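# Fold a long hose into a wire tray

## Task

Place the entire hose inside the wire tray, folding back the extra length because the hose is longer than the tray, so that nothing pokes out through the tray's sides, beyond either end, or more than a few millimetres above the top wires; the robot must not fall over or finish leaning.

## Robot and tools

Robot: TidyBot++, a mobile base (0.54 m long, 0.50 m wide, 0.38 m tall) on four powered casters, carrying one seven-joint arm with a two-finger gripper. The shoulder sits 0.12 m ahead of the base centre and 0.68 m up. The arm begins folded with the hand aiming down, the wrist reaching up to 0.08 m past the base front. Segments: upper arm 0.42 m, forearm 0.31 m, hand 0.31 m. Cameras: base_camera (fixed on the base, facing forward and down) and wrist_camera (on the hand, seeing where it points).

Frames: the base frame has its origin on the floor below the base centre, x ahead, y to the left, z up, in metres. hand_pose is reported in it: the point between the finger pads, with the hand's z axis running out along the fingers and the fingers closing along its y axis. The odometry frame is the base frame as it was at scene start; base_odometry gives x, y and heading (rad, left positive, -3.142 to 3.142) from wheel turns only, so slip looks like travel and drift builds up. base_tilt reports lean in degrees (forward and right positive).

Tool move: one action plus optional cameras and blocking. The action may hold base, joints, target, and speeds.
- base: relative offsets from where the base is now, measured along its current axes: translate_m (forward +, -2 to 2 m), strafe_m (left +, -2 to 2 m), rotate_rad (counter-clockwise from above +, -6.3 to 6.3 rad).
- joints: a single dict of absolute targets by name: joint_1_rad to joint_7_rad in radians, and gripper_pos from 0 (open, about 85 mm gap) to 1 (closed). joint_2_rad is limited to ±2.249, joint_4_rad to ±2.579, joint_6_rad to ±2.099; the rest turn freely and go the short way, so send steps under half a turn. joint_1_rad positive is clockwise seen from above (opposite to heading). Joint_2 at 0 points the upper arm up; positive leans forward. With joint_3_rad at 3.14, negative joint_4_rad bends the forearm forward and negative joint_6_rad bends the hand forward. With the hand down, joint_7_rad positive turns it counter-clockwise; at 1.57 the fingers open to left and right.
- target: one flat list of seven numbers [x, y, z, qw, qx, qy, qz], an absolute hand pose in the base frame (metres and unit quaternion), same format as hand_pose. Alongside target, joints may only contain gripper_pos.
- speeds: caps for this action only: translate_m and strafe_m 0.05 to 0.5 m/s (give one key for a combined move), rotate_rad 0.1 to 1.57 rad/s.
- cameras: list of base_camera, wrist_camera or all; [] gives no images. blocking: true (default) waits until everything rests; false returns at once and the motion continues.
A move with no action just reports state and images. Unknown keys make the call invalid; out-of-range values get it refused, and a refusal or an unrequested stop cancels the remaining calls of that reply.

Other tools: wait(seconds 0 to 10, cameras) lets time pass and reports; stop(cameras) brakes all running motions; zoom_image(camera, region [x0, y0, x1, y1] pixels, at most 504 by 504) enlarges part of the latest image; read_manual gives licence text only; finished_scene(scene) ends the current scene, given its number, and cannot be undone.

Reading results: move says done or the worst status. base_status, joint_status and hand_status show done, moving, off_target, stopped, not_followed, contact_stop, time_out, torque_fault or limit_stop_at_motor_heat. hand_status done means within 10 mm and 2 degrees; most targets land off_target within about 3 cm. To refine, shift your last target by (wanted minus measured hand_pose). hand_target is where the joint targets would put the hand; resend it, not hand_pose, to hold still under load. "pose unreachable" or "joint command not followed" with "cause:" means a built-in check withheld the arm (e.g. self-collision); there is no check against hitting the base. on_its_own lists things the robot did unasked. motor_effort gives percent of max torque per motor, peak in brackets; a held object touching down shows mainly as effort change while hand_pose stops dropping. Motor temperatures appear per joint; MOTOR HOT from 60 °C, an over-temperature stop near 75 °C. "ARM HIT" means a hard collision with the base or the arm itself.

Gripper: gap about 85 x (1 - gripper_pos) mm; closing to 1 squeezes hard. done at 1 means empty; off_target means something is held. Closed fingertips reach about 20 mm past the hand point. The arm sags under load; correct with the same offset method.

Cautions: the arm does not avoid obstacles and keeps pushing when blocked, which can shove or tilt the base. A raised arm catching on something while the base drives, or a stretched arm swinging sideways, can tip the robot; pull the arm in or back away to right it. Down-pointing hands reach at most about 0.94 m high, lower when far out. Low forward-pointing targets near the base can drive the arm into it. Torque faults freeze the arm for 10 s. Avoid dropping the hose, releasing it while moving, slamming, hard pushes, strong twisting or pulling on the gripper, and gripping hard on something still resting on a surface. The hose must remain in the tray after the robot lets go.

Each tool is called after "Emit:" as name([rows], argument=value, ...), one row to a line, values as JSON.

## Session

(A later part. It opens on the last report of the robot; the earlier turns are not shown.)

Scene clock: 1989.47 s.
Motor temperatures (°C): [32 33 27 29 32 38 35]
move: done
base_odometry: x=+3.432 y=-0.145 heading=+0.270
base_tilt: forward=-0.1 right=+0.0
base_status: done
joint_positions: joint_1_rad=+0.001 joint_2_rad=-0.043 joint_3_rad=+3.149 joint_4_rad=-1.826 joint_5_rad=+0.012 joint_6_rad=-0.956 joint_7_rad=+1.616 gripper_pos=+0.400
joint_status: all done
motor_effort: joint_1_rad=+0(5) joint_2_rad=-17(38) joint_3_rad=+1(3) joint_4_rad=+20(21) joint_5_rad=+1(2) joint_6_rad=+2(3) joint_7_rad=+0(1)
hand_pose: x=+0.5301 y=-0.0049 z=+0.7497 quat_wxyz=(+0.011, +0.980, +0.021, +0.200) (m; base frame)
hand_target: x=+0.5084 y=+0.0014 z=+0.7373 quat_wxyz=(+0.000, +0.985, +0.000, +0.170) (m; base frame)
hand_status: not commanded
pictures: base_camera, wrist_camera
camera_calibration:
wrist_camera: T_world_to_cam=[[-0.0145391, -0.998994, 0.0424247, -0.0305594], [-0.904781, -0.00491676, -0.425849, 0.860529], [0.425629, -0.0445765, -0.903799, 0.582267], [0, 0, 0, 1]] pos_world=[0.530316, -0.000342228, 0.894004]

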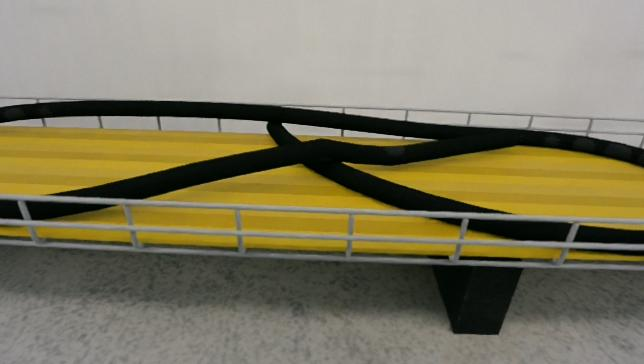

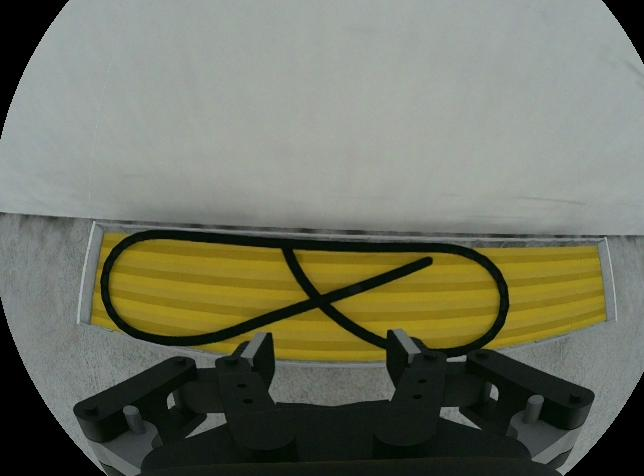

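Emit:
move()

Emit:
zoom_image(camera="base_camera", region=[0, 70, 320, 180])

Emit:
zoom_image(camera="base_camera", region=[120, 85, 230, 140])

Scene clock: 2085.27 s.
Motor temperatures (°C): [32 32 27 29 32 38 35]
base_odometry: x=+3.432 y=-0.145 heading=+0.270
base_tilt: forward=-0.2 right=+0.0
base_status: done
joint_positions: joint_1_rad=+0.001 joint_2_rad=-0.043 joint_3_rad=+3.149 joint_4_rad=-1.826 joint_5_rad=+0.012 joint_6_rad=-0.958 joint_7_rad=+1.614 gripper_pos=+0.400
joint_status: all done
motor_effort: joint_1_rad=+0(5) joint_2_rad=-16(38) joint_3_rad=+1(3) joint_4_rad=+20(21) joint_5_rad=+1(2) joint_6_rad=+2(3) joint_7_rad=+0(1)
hand_pose: x=+0.5297 y=-0.0049 z=+0.7495 quat_wxyz=(+0.010, +0.980, +0.020, +0.199) (m; base frame)
hand_target: x=+0.5084 y=+0.0014 z=+0.7373 quat_wxyz=(+0.000, +0.985, +0.000, +0.170) (m; base frame)
hand_status: not commanded
pictures: base_camera, wrist_camera
camera_calibration:
wrist_camera: T_world_to_cam=[[-0.0165051, -0.998999, 0.0415848, -0.0288868], [-0.905476, -0.00270593, -0.42439, 0.859302], [0.424077, -0.0446586, -0.904524, 0.583651], [0, 0, 0, 1]] pos_world=[0.530087, -0.000467622, 0.893807]

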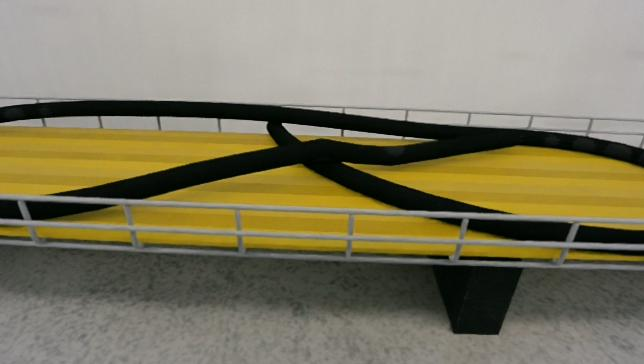

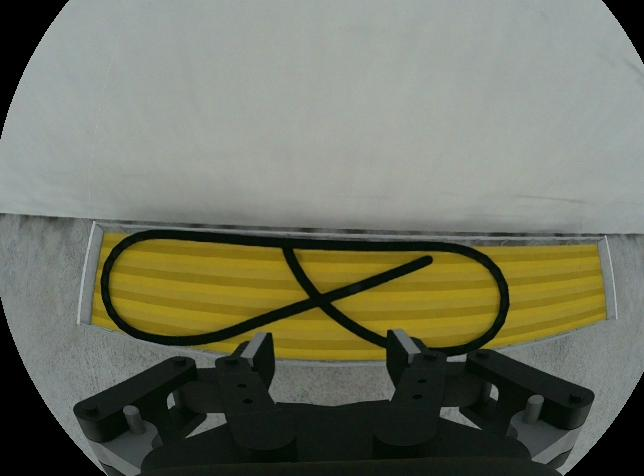

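Scaled by 1.575.

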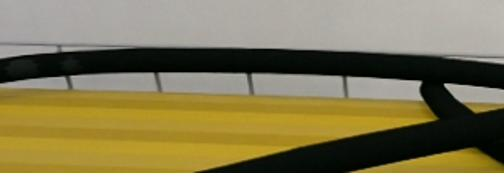

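Scaled by 4.582.

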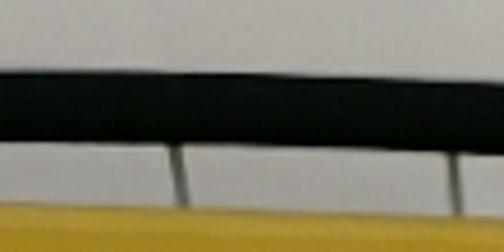

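Emit:
zoom_image(camera="wrist_camera", region=[80, 210, 200, 270])

Emit:
zoom_image(camera="wrist_camera", region=[180, 215, 300, 275])

Emit:
zoom_image(camera="wrist_camera", region=[260, 220, 400, 320])

Scaled by 4.200.

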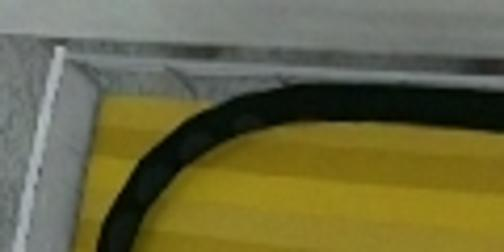

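Scaled by 4.200.

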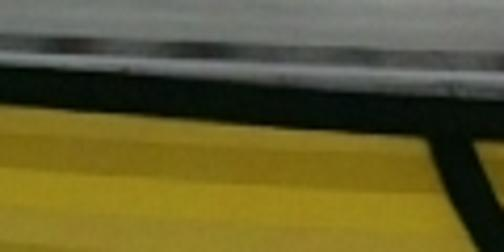

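Scaled by 3.600.

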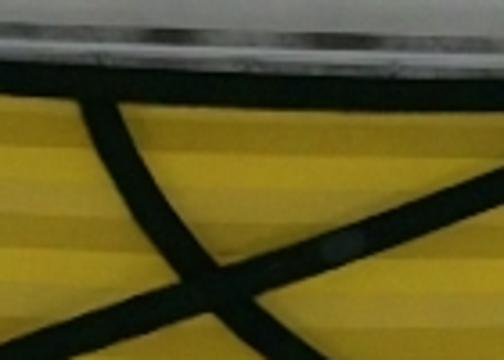

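Emit:
move(joints={"joint_1_rad": 0.0, "joint_2_rad": 0.95, "joint_3_rad": 3.1416, "joint_4_rad": -1.85, "joint_5_rad": 0.0, "joint_6_rad": -0.37, "joint_7_rad": 1.57, "gripper_pos": 1.0}, cameras=[])

Emit:
move(joints={"joint_1_rad": 0.0, "joint_2_rad": 1.21, "joint_3_rad": 3.1416, "joint_4_rad": -1.278, "joint_5_rad": 0.0, "joint_6_rad": -0.685, "joint_7_rad": 1.57, "gripper_pos": 1.0})

Emit:
zoom_image(camera="wrist_camera", region=[180, 150, 480, 400])

Scene clock: 2221.93 s.
Motor temperatures (°C): [32 31 27 29 32 38 35]
move: done
base_odometry: x=+3.432 y=-0.145 heading=+0.270
base_tilt: forward=-0.1 right=+0.1
base_status: not commanded
joint_positions: joint_1_rad=+0.001 joint_2_rad=+0.917 joint_3_rad=+3.149 joint_4_rad=-1.827 joint_5_rad=+0.012 joint_6_rad=-0.417 joint_7_rad=+1.613 gripper_pos=+0.999
joint_status: all done
motor_effort: joint_1_rad=+1(2) joint_2_rad=-35(37) joint_3_rad=+0(2) joint_4_rad=+7(20) joint_5_rad=+1(2) joint_6_rad=-1(3) joint_7_rad=+0(1)
hand_pose: x=+0.5684 y=-0.0043 z=+0.3365 quat_wxyz=(+0.005, +1.000, +0.024, -0.010) (m; base frame)
hand_target: x=+0.5577 y=+0.0014 z=+0.3192 quat_wxyz=(+0.000, +1.000, +0.000, -0.014) (m; base frame)
hand_status: not commanded
pictures: none
No camera images: "cameras" was empty.

Scene clock: 2223.73 s.
Motor temperatures (°C): [32 31 27 29 32 38 35]
move: off_target
base_odometry: x=+3.432 y=-0.145 heading=+0.270
base_tilt: forward=-0.1 right=+0.0
base_status: not commanded
joint_positions: joint_1_rad=+0.001 joint_2_rad=+1.168 joint_3_rad=+3.149 joint_4_rad=-1.304 joint_5_rad=+0.012 joint_6_rad=-0.638 joint_7_rad=+1.613 gripper_pos=+0.999
joint_status: joint_2_rad off_target (ended at +1.168, target +1.210); the others done
motor_effort: joint_1_rad=+0(2) joint_2_rad=-44(44) joint_3_rad=+0(1) joint_4_rad=+11(13) joint_5_rad=+1(2) joint_6_rad=+0(2) joint_7_rad=+0(1)
hand_pose: x=+0.7111 y=-0.0055 z=+0.2892 quat_wxyz=(+0.007, +1.000, +0.024, +0.016) (m; base frame)
hand_target: x=+0.6940 y=+0.0014 z=+0.2696 quat_wxyz=(+0.000, +1.000, +0.000, -0.016) (m; base frame)
hand_status: not commanded
pictures: base_camera, wrist_camera
camera_calibration:
wrist_camera: T_world_to_cam=[[0.00626152, -0.998912, 0.0462056, -0.0248281], [-0.997595, -0.00942989, -0.068675, 0.790797], [0.0690361, -0.0456644, -0.996569, 0.369408], [0, 0, 0, 1]] pos_world=[0.763548, -0.000475141, 0.423596]

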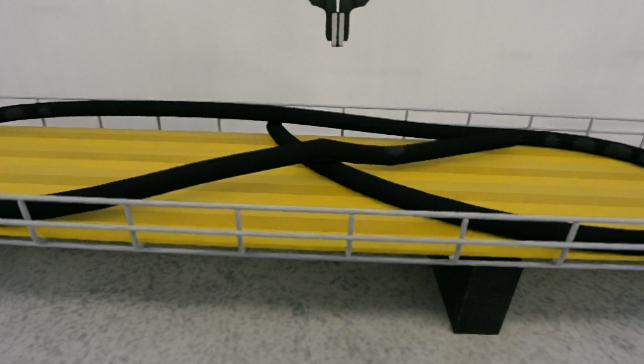

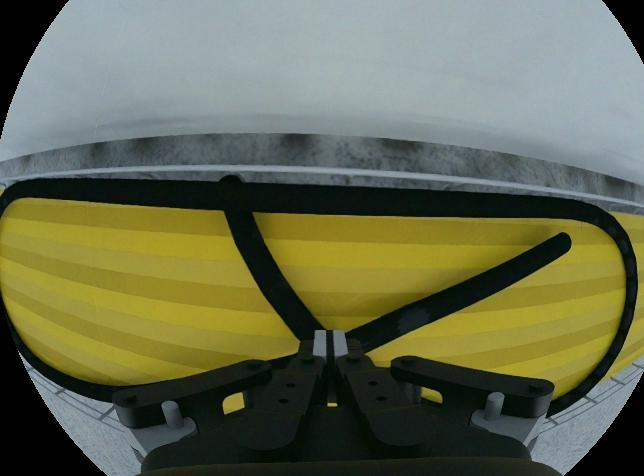

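Scaled by 1.680.

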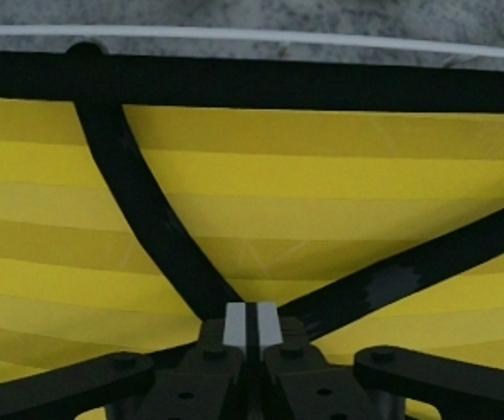

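Emit:
move(base={"translate_m": 0.052, "strafe_m": 0.025}, speeds={"translate_m": 0.15}, joints={"joint_1_rad": 0.0, "joint_2_rad": 1.415, "joint_3_rad": 3.1416, "joint_4_rad": -1.128, "joint_5_rad": 0.0, "joint_6_rad": -0.555, "joint_7_rad": 1.57, "gripper_pos": 1.0})

Emit:
zoom_image(camera="wrist_camera", region=[180, 150, 480, 400])

Emit:
zoom_image(camera="base_camera", region=[220, 40, 400, 180])

Scene clock: 2287.07 s.
Motor temperatures (°C): [32 32 27 29 32 38 35]
move: done
base_odometry: x=+3.475 y=-0.107 heading=+0.270
base_tilt: forward=-0.1 right=+0.0
base_status: done
joint_positions: joint_1_rad=+0.001 joint_2_rad=+1.387 joint_3_rad=+3.149 joint_4_rad=-1.152 joint_5_rad=+0.012 joint_6_rad=-0.593 joint_7_rad=+1.613 gripper_pos=+0.999
joint_status: all done
motor_effort: joint_1_rad=+0(3) joint_2_rad=-45(49) joint_3_rad=+0(1) joint_4_rad=+11(14) joint_5_rad=+2(2) joint_6_rad=-1(2) joint_7_rad=-1(1)
hand_pose: x=+0.7141 y=-0.0053 z=+0.1885 quat_wxyz=(+0.007, +1.000, +0.025, +0.005) (m; base frame)
hand_target: x=+0.7254 y=+0.0014 z=+0.1764 quat_wxyz=(+0.000, +1.000, +0.000, +0.022) (m; base frame)
hand_status: not commanded
pictures: base_camera, wrist_camera
camera_calibration:
wrist_camera: T_world_to_cam=[[0.00893033, -0.998902, 0.0459973, -0.0219237], [-0.998831, -0.0110962, -0.0470487, 0.783676], [0.0475074, -0.0455234, -0.997833, 0.284397], [0, 0, 0, 1]] pos_world=[0.769445, -0.000257085, 0.32166]

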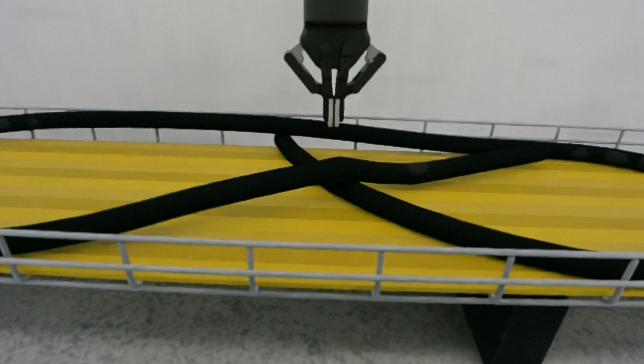

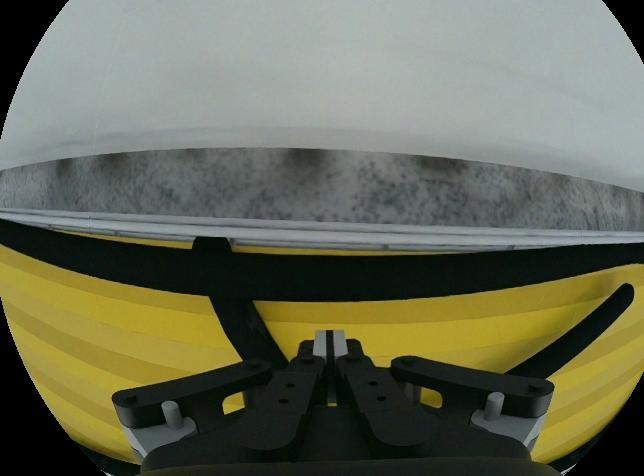

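Scaled by 1.680.

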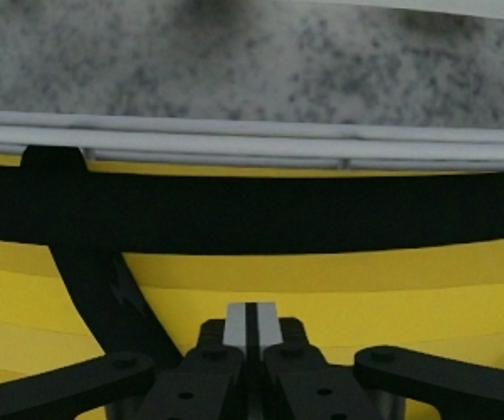

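Scaled by 2.800.

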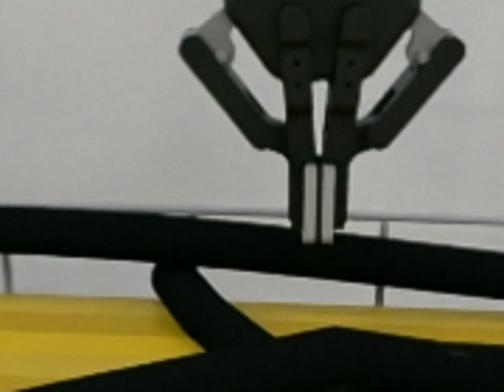

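Emit:
move(joints={"joint_1_rad": 0.0, "joint_2_rad": 1.496, "joint_3_rad": 3.1416, "joint_4_rad": -1.05, "joint_5_rad": 0.0, "joint_6_rad": -0.55, "joint_7_rad": 1.57, "gripper_pos": 1.0}, cameras=[])

Emit:
move(base={"translate_m": -0.035, "strafe_m": 0.07}, speeds={"translate_m": 0.1})

Emit:
zoom_image(camera="wrist_camera", region=[130, 150, 430, 400])

Emit:
zoom_image(camera="base_camera", region=[220, 40, 400, 180])

Scene clock: 2309.97 s.
Motor temperatures (°C): [32 32 27 29 32 38 35]
move: off_target
base_odometry: x=+3.475 y=-0.107 heading=+0.270
base_tilt: forward=-0.1 right=-0.1
base_status: not commanded
joint_positions: joint_1_rad=+0.002 joint_2_rad=+1.435 joint_3_rad=+3.149 joint_4_rad=-1.079 joint_5_rad=+0.012 joint_6_rad=-0.592 joint_7_rad=+1.613 gripper_pos=+0.999
joint_status: joint_2_rad off_target (ended at +1.435, target +1.496); the others done
motor_effort: joint_1_rad=-1(4) joint_2_rad=-42(45) joint_3_rad=-1(3) joint_4_rad=+12(13) joint_5_rad=+0(2) joint_6_rad=+2(3) joint_7_rad=+0(1)
hand_pose: x=+0.7312 y=-0.0061 z=+0.1729 quat_wxyz=(+0.008, +1.000, +0.025, +0.017) (m; base frame)
hand_target: x=+0.7291 y=+0.0014 z=+0.1420 quat_wxyz=(+0.000, +1.000, +0.000, +0.023) (m; base frame)
hand_status: not commanded
pictures: none
No camera images: "cameras" was empty.

Scene clock: 2311.27 s.
Motor temperatures (°C): [32 32 27 29 32 38 35]
move: done
base_odometry: x=+3.423 y=-0.049 heading=+0.270
base_tilt: forward=-0.1 right=+0.0
base_status: done
joint_positions: joint_1_rad=+0.001 joint_2_rad=+1.459 joint_3_rad=+3.147 joint_4_rad=-1.071 joint_5_rad=+0.012 joint_6_rad=-0.586 joint_7_rad=+1.613 gripper_pos=+0.999
joint_status: not commanded
motor_effort: joint_1_rad=+0(5) joint_2_rad=-45(47) joint_3_rad=+0(4) joint_4_rad=+11(13) joint_5_rad=+1(2) joint_6_rad=-1(2) joint_7_rad=+0(1)
hand_pose: x=+0.7257 y=-0.0048 z=+0.1603 quat_wxyz=(+0.007, +1.000, +0.025, +0.013) (m; base frame)
hand_target: x=+0.7291 y=+0.0014 z=+0.1420 quat_wxyz=(+0.000, +1.000, +0.000, +0.023) (m; base frame)
hand_status: not commanded
pictures: base_camera, wrist_camera
camera_calibration:
wrist_camera: T_world_to_cam=[[0.00848067, -0.998956, 0.0448824, -0.0196492], [-0.997962, -0.0112937, -0.062797, 0.795843], [0.0632384, -0.0442584, -0.997017, 0.244224], [0, 0, 0, 1]] pos_world=[0.778943, 0.000168233, 0.294354]

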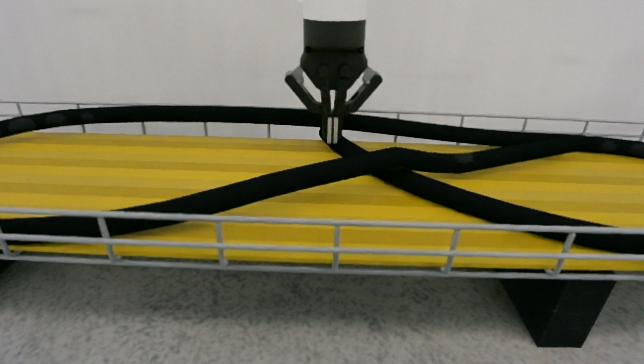

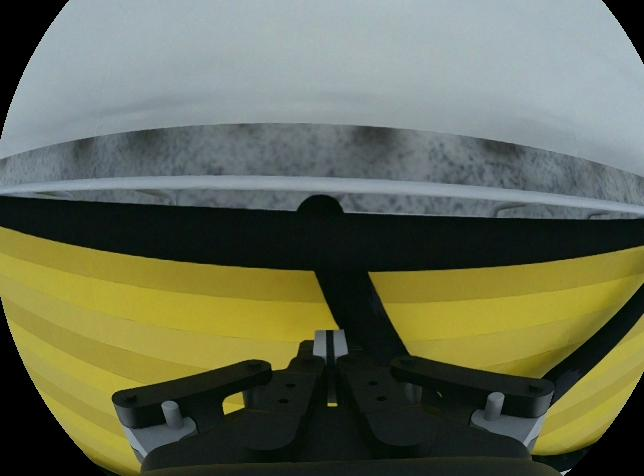

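Scaled by 1.680.

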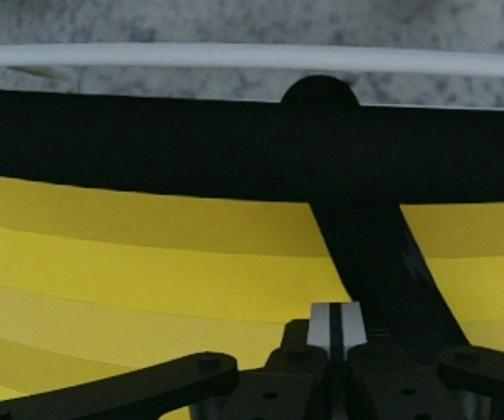

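Scaled by 2.800.

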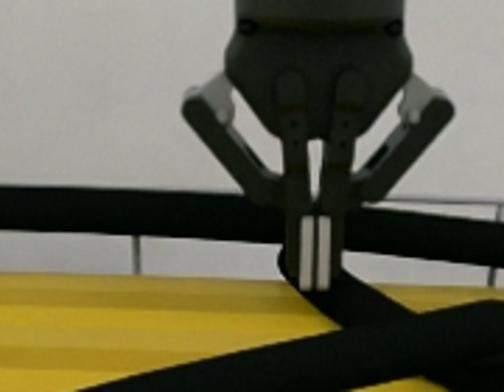

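Emit:
move(joints={"joint_1_rad": 0.0, "joint_2_rad": 1.385, "joint_3_rad": 3.1416, "joint_4_rad": -1.172, "joint_5_rad": 0.0, "joint_6_rad": -0.55, "joint_7_rad": 1.57, "gripper_pos": 1.0}, cameras=[])

Emit:
move(base={"translate_m": 0.02, "strafe_m": -0.068}, speeds={"translate_m": 0.15})

Emit:
zoom_image(camera="wrist_camera", region=[180, 150, 480, 400])

Scene clock: 2336.97 s.
Motor temperatures (°C): [32 33 27 29 32 38 35]
move: done
base_odometry: x=+3.423 y=-0.049 heading=+0.270
base_tilt: forward=-0.2 right=+0.1
base_status: not commanded
joint_positions: joint_1_rad=+0.001 joint_2_rad=+1.373 joint_3_rad=+3.147 joint_4_rad=-1.150 joint_5_rad=+0.012 joint_6_rad=-0.586 joint_7_rad=+1.613 gripper_pos=+0.999
joint_status: all done
motor_effort: joint_1_rad=+0(1) joint_2_rad=-46(48) joint_3_rad=+0(1) joint_4_rad=+11(12) joint_5_rad=+2(2) joint_6_rad=-1(2) joint_7_rad=+0(1)
hand_pose: x=+0.7238 y=-0.0048 z=+0.1972 quat_wxyz=(+0.007, +1.000, +0.025, +0.016) (m; base frame)
hand_target: x=+0.7167 y=+0.0014 z=+0.1863 quat_wxyz=(+0.000, +1.000, +0.000, +0.017) (m; base frame)
hand_status: not commanded
pictures: none
No camera images: "cameras" was empty.

Scene clock: 2338.03 s.
Motor temperatures (°C): [32 33 27 29 32 38 35]
move: done
base_odometry: x=+3.460 y=-0.109 heading=+0.269
base_tilt: forward=+0.0 right=+0.1
base_status: done
joint_positions: joint_1_rad=+0.000 joint_2_rad=+1.373 joint_3_rad=+3.146 joint_4_rad=-1.151 joint_5_rad=+0.012 joint_6_rad=-0.586 joint_7_rad=+1.613 gripper_pos=+0.999
joint_status: not commanded
motor_effort: joint_1_rad=+1(6) joint_2_rad=-45(46) joint_3_rad=+0(3) joint_4_rad=+12(12) joint_5_rad=+1(2) joint_6_rad=-1(1) joint_7_rad=+0(1)
hand_pose: x=+0.7239 y=-0.0037 z=+0.1972 quat_wxyz=(+0.006, +1.000, +0.026, +0.016) (m; base frame)
hand_target: x=+0.7167 y=+0.0014 z=+0.1863 quat_wxyz=(+0.000, +1.000, +0.000, +0.017) (m; base frame)
hand_status: not commanded
pictures: base_camera, wrist_camera
camera_calibration:
wrist_camera: T_world_to_cam=[[0.00868739, -0.999, 0.0438618, -0.0202118], [-0.997506, -0.0117301, -0.0695971, 0.797382], [0.070042, -0.0431478, -0.99661, 0.27621], [0, 0, 0, 1]] pos_world=[0.776223, 0.00107962, 0.331656]

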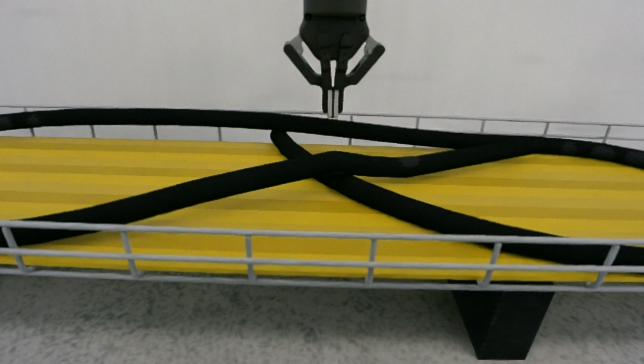

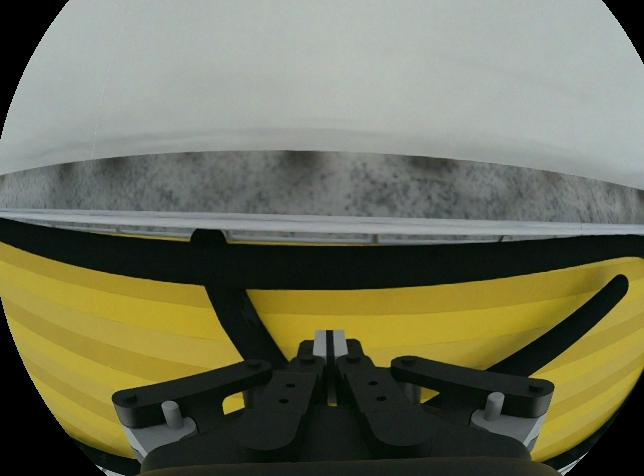

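Scaled by 1.680.

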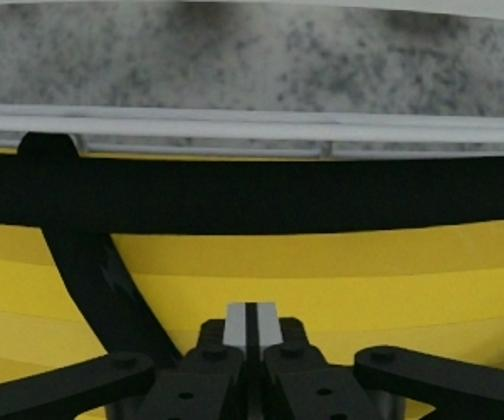

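Emit:
move(joints={"joint_1_rad": 0.0, "joint_2_rad": 1.52, "joint_3_rad": 3.1416, "joint_4_rad": -1.05, "joint_5_rad": 0.0, "joint_6_rad": -0.55, "joint_7_rad": 1.57, "gripper_pos": 1.0}, cameras=["base_camera"])

Emit:
zoom_image(camera="base_camera", region=[220, 40, 400, 180])

Scene clock: 2343.70 s.
Motor temperatures (°C): [32 33 27 29 32 38 35]
move: done
base_odometry: x=+3.460 y=-0.109 heading=+0.269
base_tilt: forward=+0.0 right=+0.0
base_status: not commanded
joint_positions: joint_1_rad=+0.000 joint_2_rad=+1.492 joint_3_rad=+3.146 joint_4_rad=-1.071 joint_5_rad=+0.012 joint_6_rad=-0.586 joint_7_rad=+1.613 gripper_pos=+0.999
joint_status: all done
motor_effort: joint_1_rad=+0(2) joint_2_rad=-44(48) joint_3_rad=+0(2) joint_4_rad=+11(13) joint_5_rad=+1(3) joint_6_rad=-1(2) joint_7_rad=-1(1)
hand_pose: x=+0.7086 y=-0.0037 z=+0.1407 quat_wxyz=(+0.006, +1.000, +0.026, -0.003) (m; base frame)
hand_target: x=+0.7160 y=+0.0014 z=+0.1276 quat_wxyz=(+0.000, +1.000, +0.000, +0.011) (m; base frame)
hand_status: not commanded
pictures: base_camera

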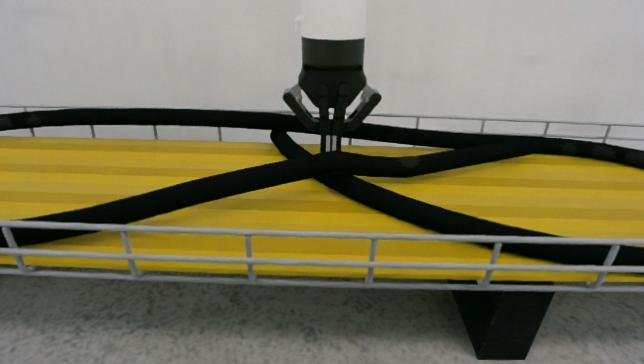

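Scaled by 2.800.

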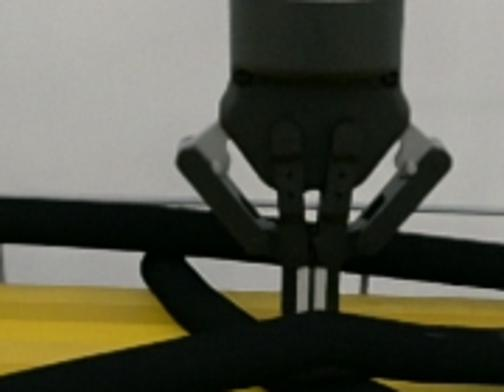

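Emit:
move(joints={"joint_2_rad": 1.47}, cameras=["wrist_camera"])

Emit:
zoom_image(camera="wrist_camera", region=[180, 150, 480, 400])

Scene clock: 2351.50 s.
Motor temperatures (°C): [32 33 27 29 32 38 35]
move: done
base_odometry: x=+3.460 y=-0.109 heading=+0.269
base_tilt: forward=-0.1 right=+0.1
base_status: not commanded
joint_positions: joint_1_rad=+0.000 joint_2_rad=+1.458 joint_3_rad=+3.146 joint_4_rad=-1.068 joint_5_rad=+0.012 joint_6_rad=-0.586 joint_7_rad=+1.613 gripper_pos=+0.999
joint_status: all done
motor_effort: joint_1_rad=+0(1) joint_2_rad=-46(47) joint_3_rad=+0(0) joint_4_rad=+11(12) joint_5_rad=+1(2) joint_6_rad=-1(1) joint_7_rad=-1(1)
hand_pose: x=+0.7280 y=-0.0037 z=+0.1613 quat_wxyz=(+0.006, +1.000, +0.026, +0.015) (m; base frame)
hand_target: x=+0.7429 y=+0.0014 z=+0.1581 quat_wxyz=(+0.000, +0.999, +0.000, +0.036) (m; base frame)
hand_status: not commanded
pictures: wrist_camera
camera_calibration:
wrist_camera: T_world_to_cam=[[0.00919295, -0.998994, 0.0439, -0.0190045], [-0.997676, -0.0121271, -0.0670448, 0.79868], [0.0675097, -0.0431816, -0.996784, 0.241949], [0, 0, 0, 1]] pos_world=[0.780665, 0.00114804, 0.295552]

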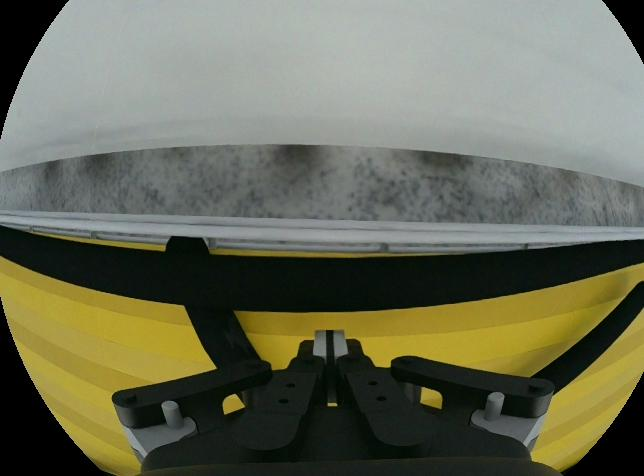

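Scaled by 1.680.

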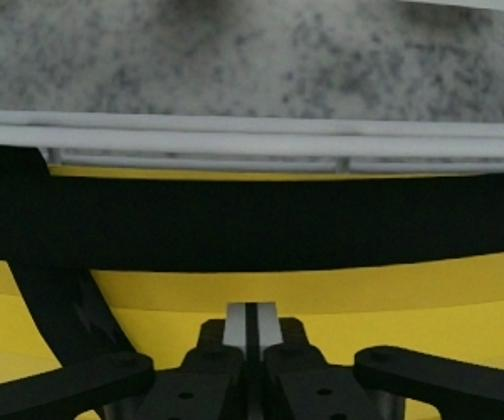

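Emit:
move(joints={"joint_2_rad": 1.508}, cameras=[])

Scene clock: 2355.80 s.
Motor temperatures (°C): [32 33 27 29 32 38 35]
move: done
base_odometry: x=+3.460 y=-0.109 heading=+0.269
base_tilt: forward=-0.1 right=+0.0
base_status: not commanded
joint_positions: joint_1_rad=+0.000 joint_2_rad=+1.473 joint_3_rad=+3.146 joint_4_rad=-1.068 joint_5_rad=+0.012 joint_6_rad=-0.586 joint_7_rad=+1.613 gripper_pos=+0.999
joint_status: all done
motor_effort: joint_1_rad=+0(1) joint_2_rad=-46(47) joint_3_rad=+0(0) joint_4_rad=+10(12) joint_5_rad=+1(2) joint_6_rad=-1(1) joint_7_rad=+0(1)
hand_pose: x=+0.7203 y=-0.0037 z=+0.1524 quat_wxyz=(+0.006, +1.000, +0.026, +0.008) (m; base frame)
hand_target: x=+0.7226 y=+0.0014 z=+0.1348 quat_wxyz=(+0.000, +1.000, +0.000, +0.017) (m; base frame)
hand_status: not commanded
pictures: none
No camera images: "cameras" was empty.

Emit:
move(base={"translate_m": -0.04, "strafe_m": 0.08}, speeds={"translate_m": 0.1})

Emit:
zoom_image(camera="wrist_camera", region=[130, 150, 430, 400])

Emit:
zoom_image(camera="base_camera", region=[220, 40, 400, 180])

Scene clock: 2362.07 s.
Motor temperatures (°C): [32 33 27 29 32 38 35]
move: done
base_odometry: x=+3.400 y=-0.043 heading=+0.269
base_tilt: forward=-0.2 right=+0.0
base_status: done
joint_positions: joint_1_rad=+0.010 joint_2_rad=+1.473 joint_3_rad=+3.155 joint_4_rad=-1.064 joint_5_rad=+0.012 joint_6_rad=-0.581 joint_7_rad=+1.613 gripper_pos=+0.999
joint_status: not commanded
motor_effort: joint_1_rad=-3(6) joint_2_rad=-44(47) joint_3_rad=-3(5) joint_4_rad=+10(11) joint_5_rad=+0(2) joint_6_rad=-1(2) joint_7_rad=+0(1)
hand_pose: x=+0.7236 y=-0.0148 z=+0.1531 quat_wxyz=(+0.010, +1.000, +0.021, +0.011) (m; base frame)
hand_target: x=+0.7226 y=+0.0014 z=+0.1348 quat_wxyz=(+0.000, +1.000, +0.000, +0.017) (m; base frame)
hand_status: not commanded
pictures: base_camera, wrist_camera
camera_calibration:
wrist_camera: T_world_to_cam=[[-0.00117158, -0.998615, 0.0525906, -0.02355], [-0.998179, -0.00200351, -0.0602805, 0.793126], [0.0603024, -0.0525655, -0.996795, 0.238656], [0, 0, 0, 1]] pos_world=[0.777263, -0.0093833, 0.28694]

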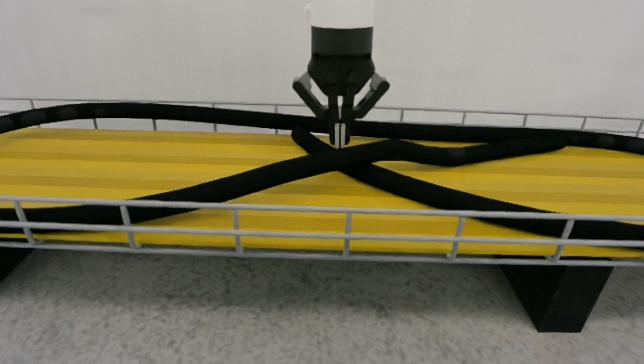

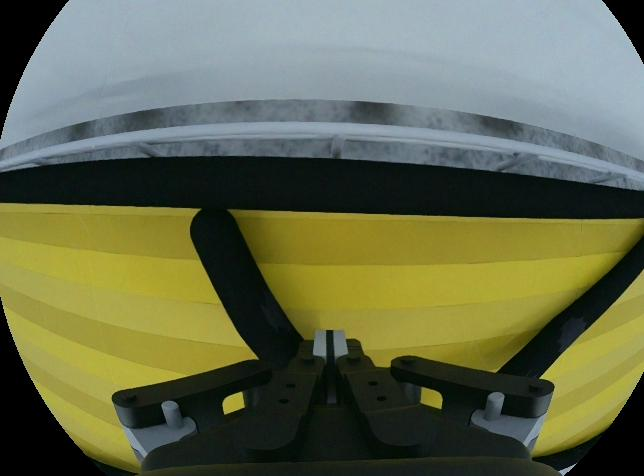

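Scaled by 1.680.

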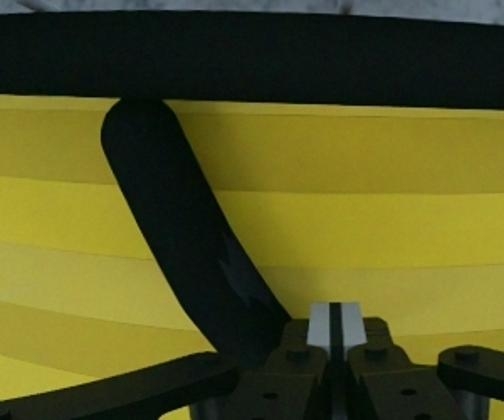

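Scaled by 2.800.

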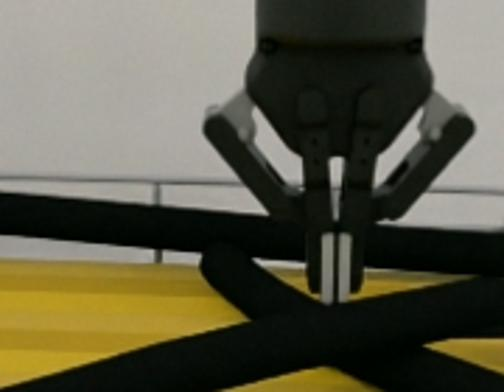

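Emit:
move(base={"translate_m": -0.03, "strafe_m": 0.02}, speeds={"translate_m": 0.1})

Emit:
zoom_image(camera="base_camera", region=[120, 60, 420, 220])

Scene clock: 2370.13 s.
Motor temperatures (°C): [32 33 27 29 32 38 35]
move: done
base_odometry: x=+3.366 y=-0.031 heading=+0.269
base_tilt: forward=-0.1 right=+0.1
base_status: done
joint_positions: joint_1_rad=+0.010 joint_2_rad=+1.473 joint_3_rad=+3.155 joint_4_rad=-1.060 joint_5_rad=+0.012 joint_6_rad=-0.578 joint_7_rad=+1.613 gripper_pos=+0.999
joint_status: not commanded
motor_effort: joint_1_rad=-2(6) joint_2_rad=-43(44) joint_3_rad=-3(4) joint_4_rad=+9(10) joint_5_rad=+0(1) joint_6_rad=-2(3) joint_7_rad=+0(1)
hand_pose: x=+0.7270 y=-0.0149 z=+0.1539 quat_wxyz=(+0.011, +1.000, +0.021, +0.015) (m; base frame)
hand_target: x=+0.7226 y=+0.0014 z=+0.1348 quat_wxyz=(+0.000, +1.000, +0.000, +0.017) (m; base frame)
hand_status: not commanded
pictures: base_camera, wrist_camera
camera_calibration:
wrist_camera: T_world_to_cam=[[-0.0016146, -0.998613, 0.052634, -0.0233985], [-0.997706, -0.00195312, -0.0676617, 0.797354], [0.0676706, -0.0526226, -0.996319, 0.233832], [0, 0, 0, 1]] pos_world=[0.779664, -0.00950385, 0.288154]

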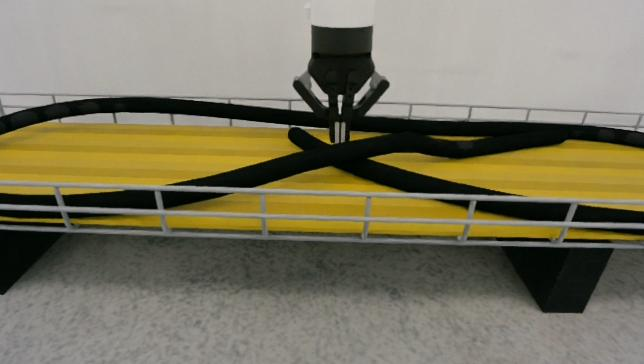

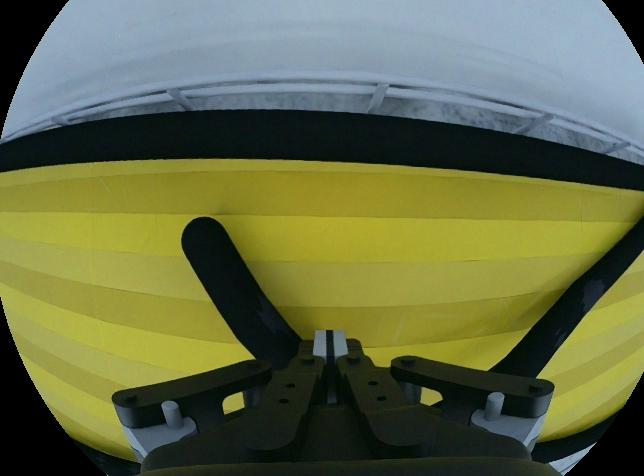

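Scaled by 1.680.

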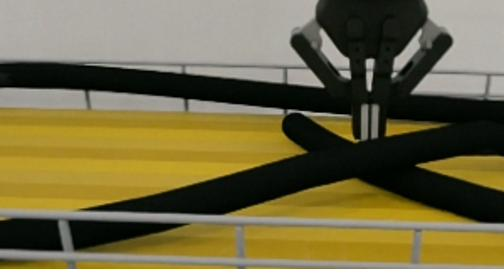

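Emit:
zoom_image(camera="base_camera", region=[0, 80, 110, 135])

Emit:
zoom_image(camera="base_camera", region=[100, 80, 210, 135])

Emit:
zoom_image(camera="base_camera", region=[190, 80, 300, 135])

Scaled by 4.582.

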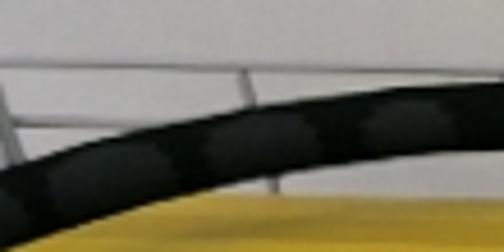

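Scaled by 4.582.

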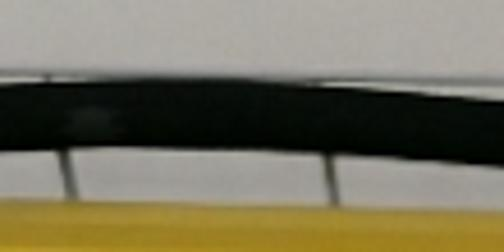

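Scaled by 4.582.

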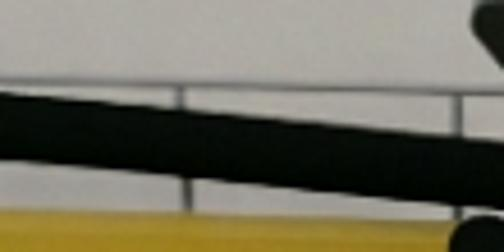

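Emit:
move(base={"strafe_m": -0.015}, cameras=[])

Emit:
move(joints={"joint_2_rad": 1.185, "joint_4_rad": -1.31, "joint_6_rad": -0.61})

Emit:
zoom_image(camera="base_camera", region=[60, 80, 170, 135])

Emit:
zoom_image(camera="base_camera", region=[160, 80, 270, 135])

Emit:
zoom_image(camera="base_camera", region=[250, 70, 450, 170])

Scene clock: 2398.40 s.
Motor temperatures (°C): [32 34 27 29 32 38 35]
move: done
base_odometry: x=+3.370 y=-0.045 heading=+0.269
base_tilt: forward=-0.1 right=+0.0
base_status: done
joint_positions: joint_1_rad=+0.006 joint_2_rad=+1.474 joint_3_rad=+3.149 joint_4_rad=-1.060 joint_5_rad=+0.012 joint_6_rad=-0.578 joint_7_rad=+1.613 gripper_pos=+0.999
joint_status: not commanded
motor_effort: joint_1_rad=+1(4) joint_2_rad=-45(46) joint_3_rad=+0(2) joint_4_rad=+11(12) joint_5_rad=+1(1) joint_6_rad=+0(2) joint_7_rad=-1(1)
hand_pose: x=+0.7265 y=-0.0087 z=+0.1532 quat_wxyz=(+0.008, +1.000, +0.023, +0.015) (m; base frame)
hand_target: x=+0.7226 y=+0.0014 z=+0.1348 quat_wxyz=(+0.000, +1.000, +0.000, +0.017) (m; base frame)
hand_status: not commanded
pictures: none
No camera images: "cameras" was empty.

Scene clock: 2400.03 s.
Motor temperatures (°C): [32 34 27 29 32 38 35]
move: done
base_odometry: x=+3.370 y=-0.045 heading=+0.269
base_tilt: forward=-0.1 right=+0.0
base_status: not commanded
joint_positions: joint_1_rad=+0.006 joint_2_rad=+1.166 joint_3_rad=+3.149 joint_4_rad=-1.284 joint_5_rad=+0.012 joint_6_rad=-0.578 joint_7_rad=+1.613 gripper_pos=+0.999
joint_status: all done
motor_effort: joint_1_rad=+0(1) joint_2_rad=-44(49) joint_3_rad=+0(0) joint_4_rad=+12(13) joint_5_rad=+1(2) joint_6_rad=+1(1) joint_7_rad=-1(1)
hand_pose: x=+0.7416 y=-0.0089 z=+0.2962 quat_wxyz=(+0.009, +0.998, +0.022, +0.057) (m; base frame)
hand_target: x=+0.7096 y=+0.0014 z=+0.2782 quat_wxyz=(+0.000, +1.000, +0.000, +0.018) (m; base frame)
hand_status: not commanded
pictures: base_camera, wrist_camera
camera_calibration:
wrist_camera: T_world_to_cam=[[-0.00206685, -0.998902, 0.0468058, -0.0227366], [-0.988632, -0.00499577, -0.150273, 0.8393], [0.150342, -0.0465843, -0.987536, 0.311122], [0, 0, 0, 1]] pos_world=[0.782937, -0.00402531, 0.434433]

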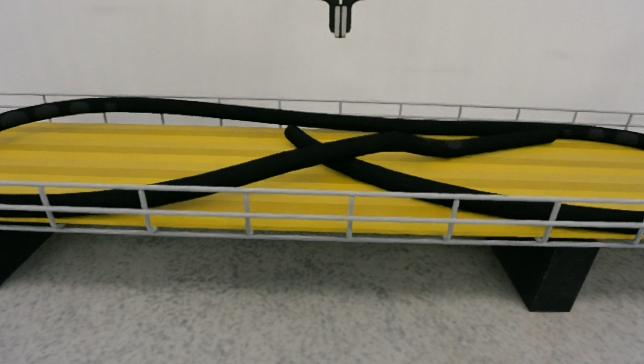

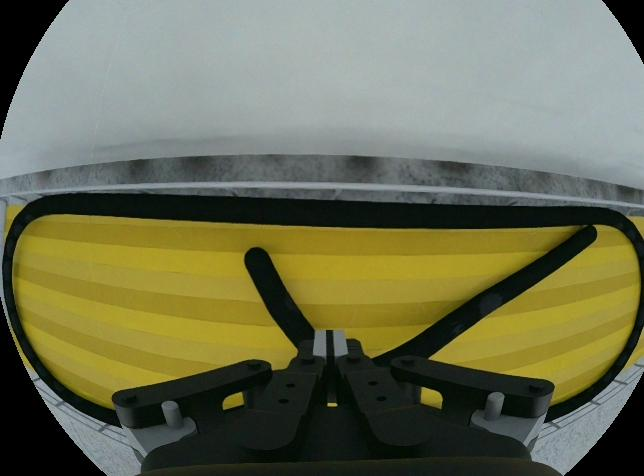

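Scaled by 4.582.

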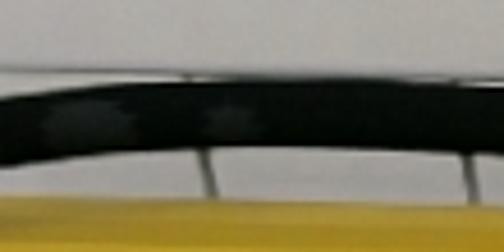

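Scaled by 4.582.

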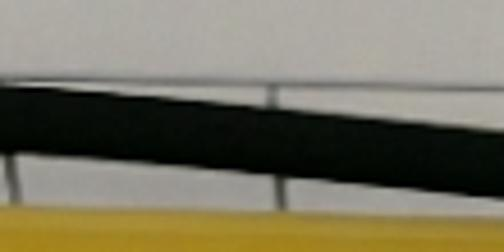

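Scaled by 2.520.

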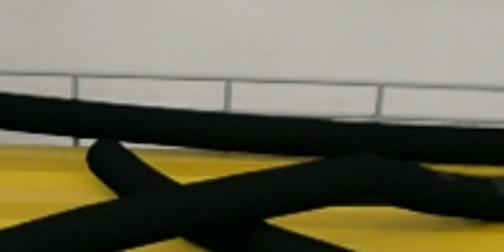

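Emit:
zoom_image(camera="wrist_camera", region=[0, 170, 160, 260])

Emit:
zoom_image(camera="wrist_camera", region=[140, 170, 300, 260])

Scaled by 3.150.

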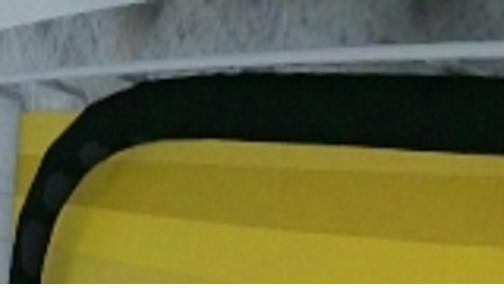

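Scaled by 3.150.

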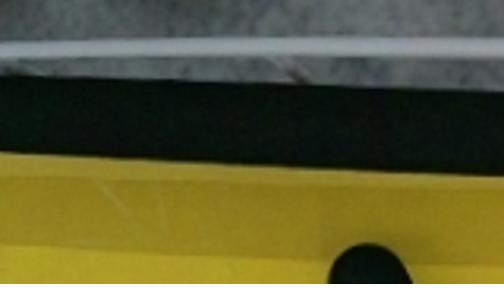

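Emit:
move(base={"translate_m": 0.105, "strafe_m": 0.315}, speeds={"strafe_m": 0.3}, joints={"joint_1_rad": 0.0, "joint_2_rad": 1.37, "joint_3_rad": 3.1416, "joint_4_rad": -1.139, "joint_5_rad": 0.0, "joint_6_rad": -0.68, "joint_7_rad": 1.57, "gripper_pos": 1.0})

Emit:
zoom_image(camera="wrist_camera", region=[200, 150, 460, 370])

Emit:
zoom_image(camera="base_camera", region=[250, 80, 420, 165])

Scene clock: 2469.53 s.
Motor temperatures (°C): [32 34 27 29 32 38 35]
move: done
base_odometry: x=+3.387 y=+0.286 heading=+0.270
base_tilt: forward=-0.1 right=-0.1
base_status: done
joint_positions: joint_1_rad=+0.004 joint_2_rad=+1.344 joint_3_rad=+3.149 joint_4_rad=-1.161 joint_5_rad=+0.012 joint_6_rad=-0.636 joint_7_rad=+1.613 gripper_pos=+0.999
joint_status: all done
motor_effort: joint_1_rad=+0(4) joint_2_rad=-45(49) joint_3_rad=+0(3) joint_4_rad=+10(13) joint_5_rad=+1(2) joint_6_rad=-1(1) joint_7_rad=-1(1)
hand_pose: x=+0.7159 y=-0.0075 z=+0.2123 quat_wxyz=(+0.007, +1.000, +0.023, +0.000) (m; base frame)
hand_target: x=+0.7024 y=+0.0014 z=+0.2013 quat_wxyz=(+0.000, +1.000, +0.000, -0.024) (m; base frame)
hand_status: not commanded
pictures: base_camera, wrist_camera
camera_calibration:
wrist_camera: T_world_to_cam=[[0.0053786, -0.998902, 0.0465382, -0.0227386], [-0.999278, -0.00711894, -0.0373116, 0.784829], [0.0376019, -0.0463039, -0.998219, 0.315128], [0, 0, 0, 1]] pos_world=[0.772535, -0.00253484, 0.344909]

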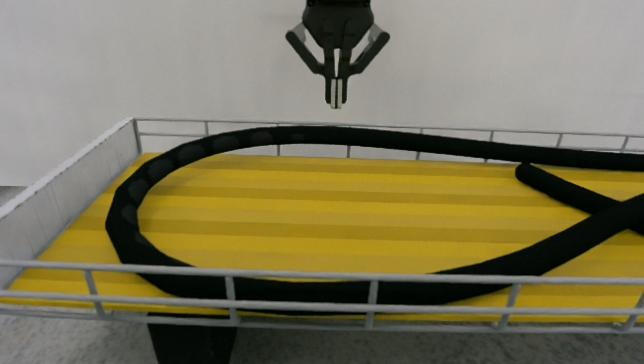

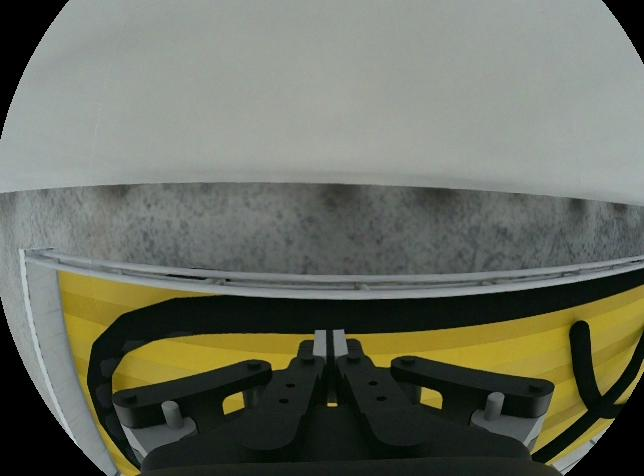

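Scaled by 1.938.

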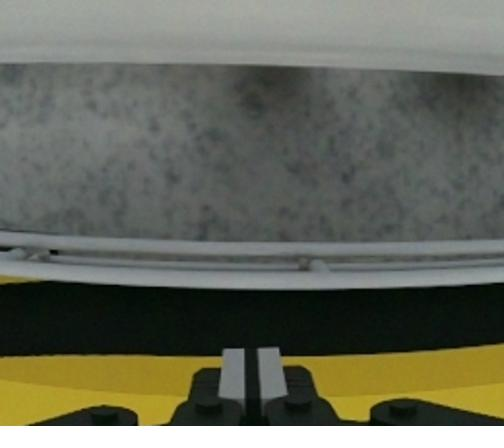

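Scaled by 2.965.

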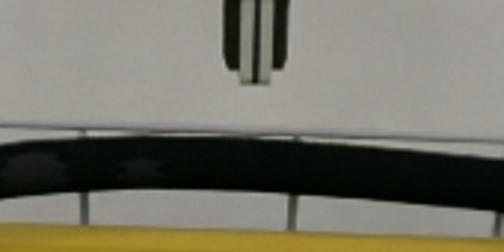

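Emit:
zoom_image(camera="base_camera", region=[290, 115, 350, 145])

Emit:
zoom_image(camera="base_camera", region=[250, 115, 310, 145])

Emit:
zoom_image(camera="wrist_camera", region=[280, 270, 380, 350])

Scaled by 8.400.

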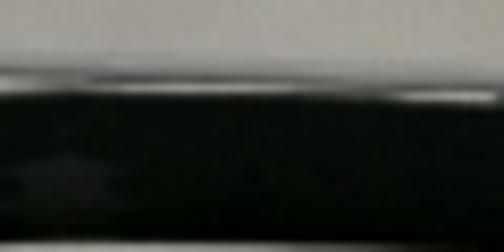

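Scaled by 8.400.

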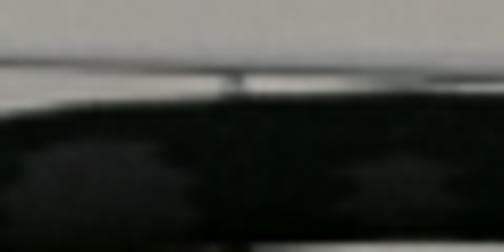

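Scaled by 5.040.

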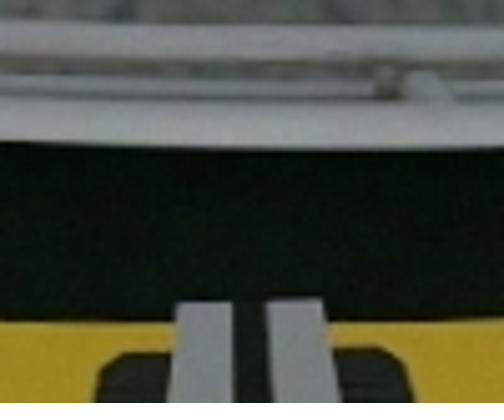

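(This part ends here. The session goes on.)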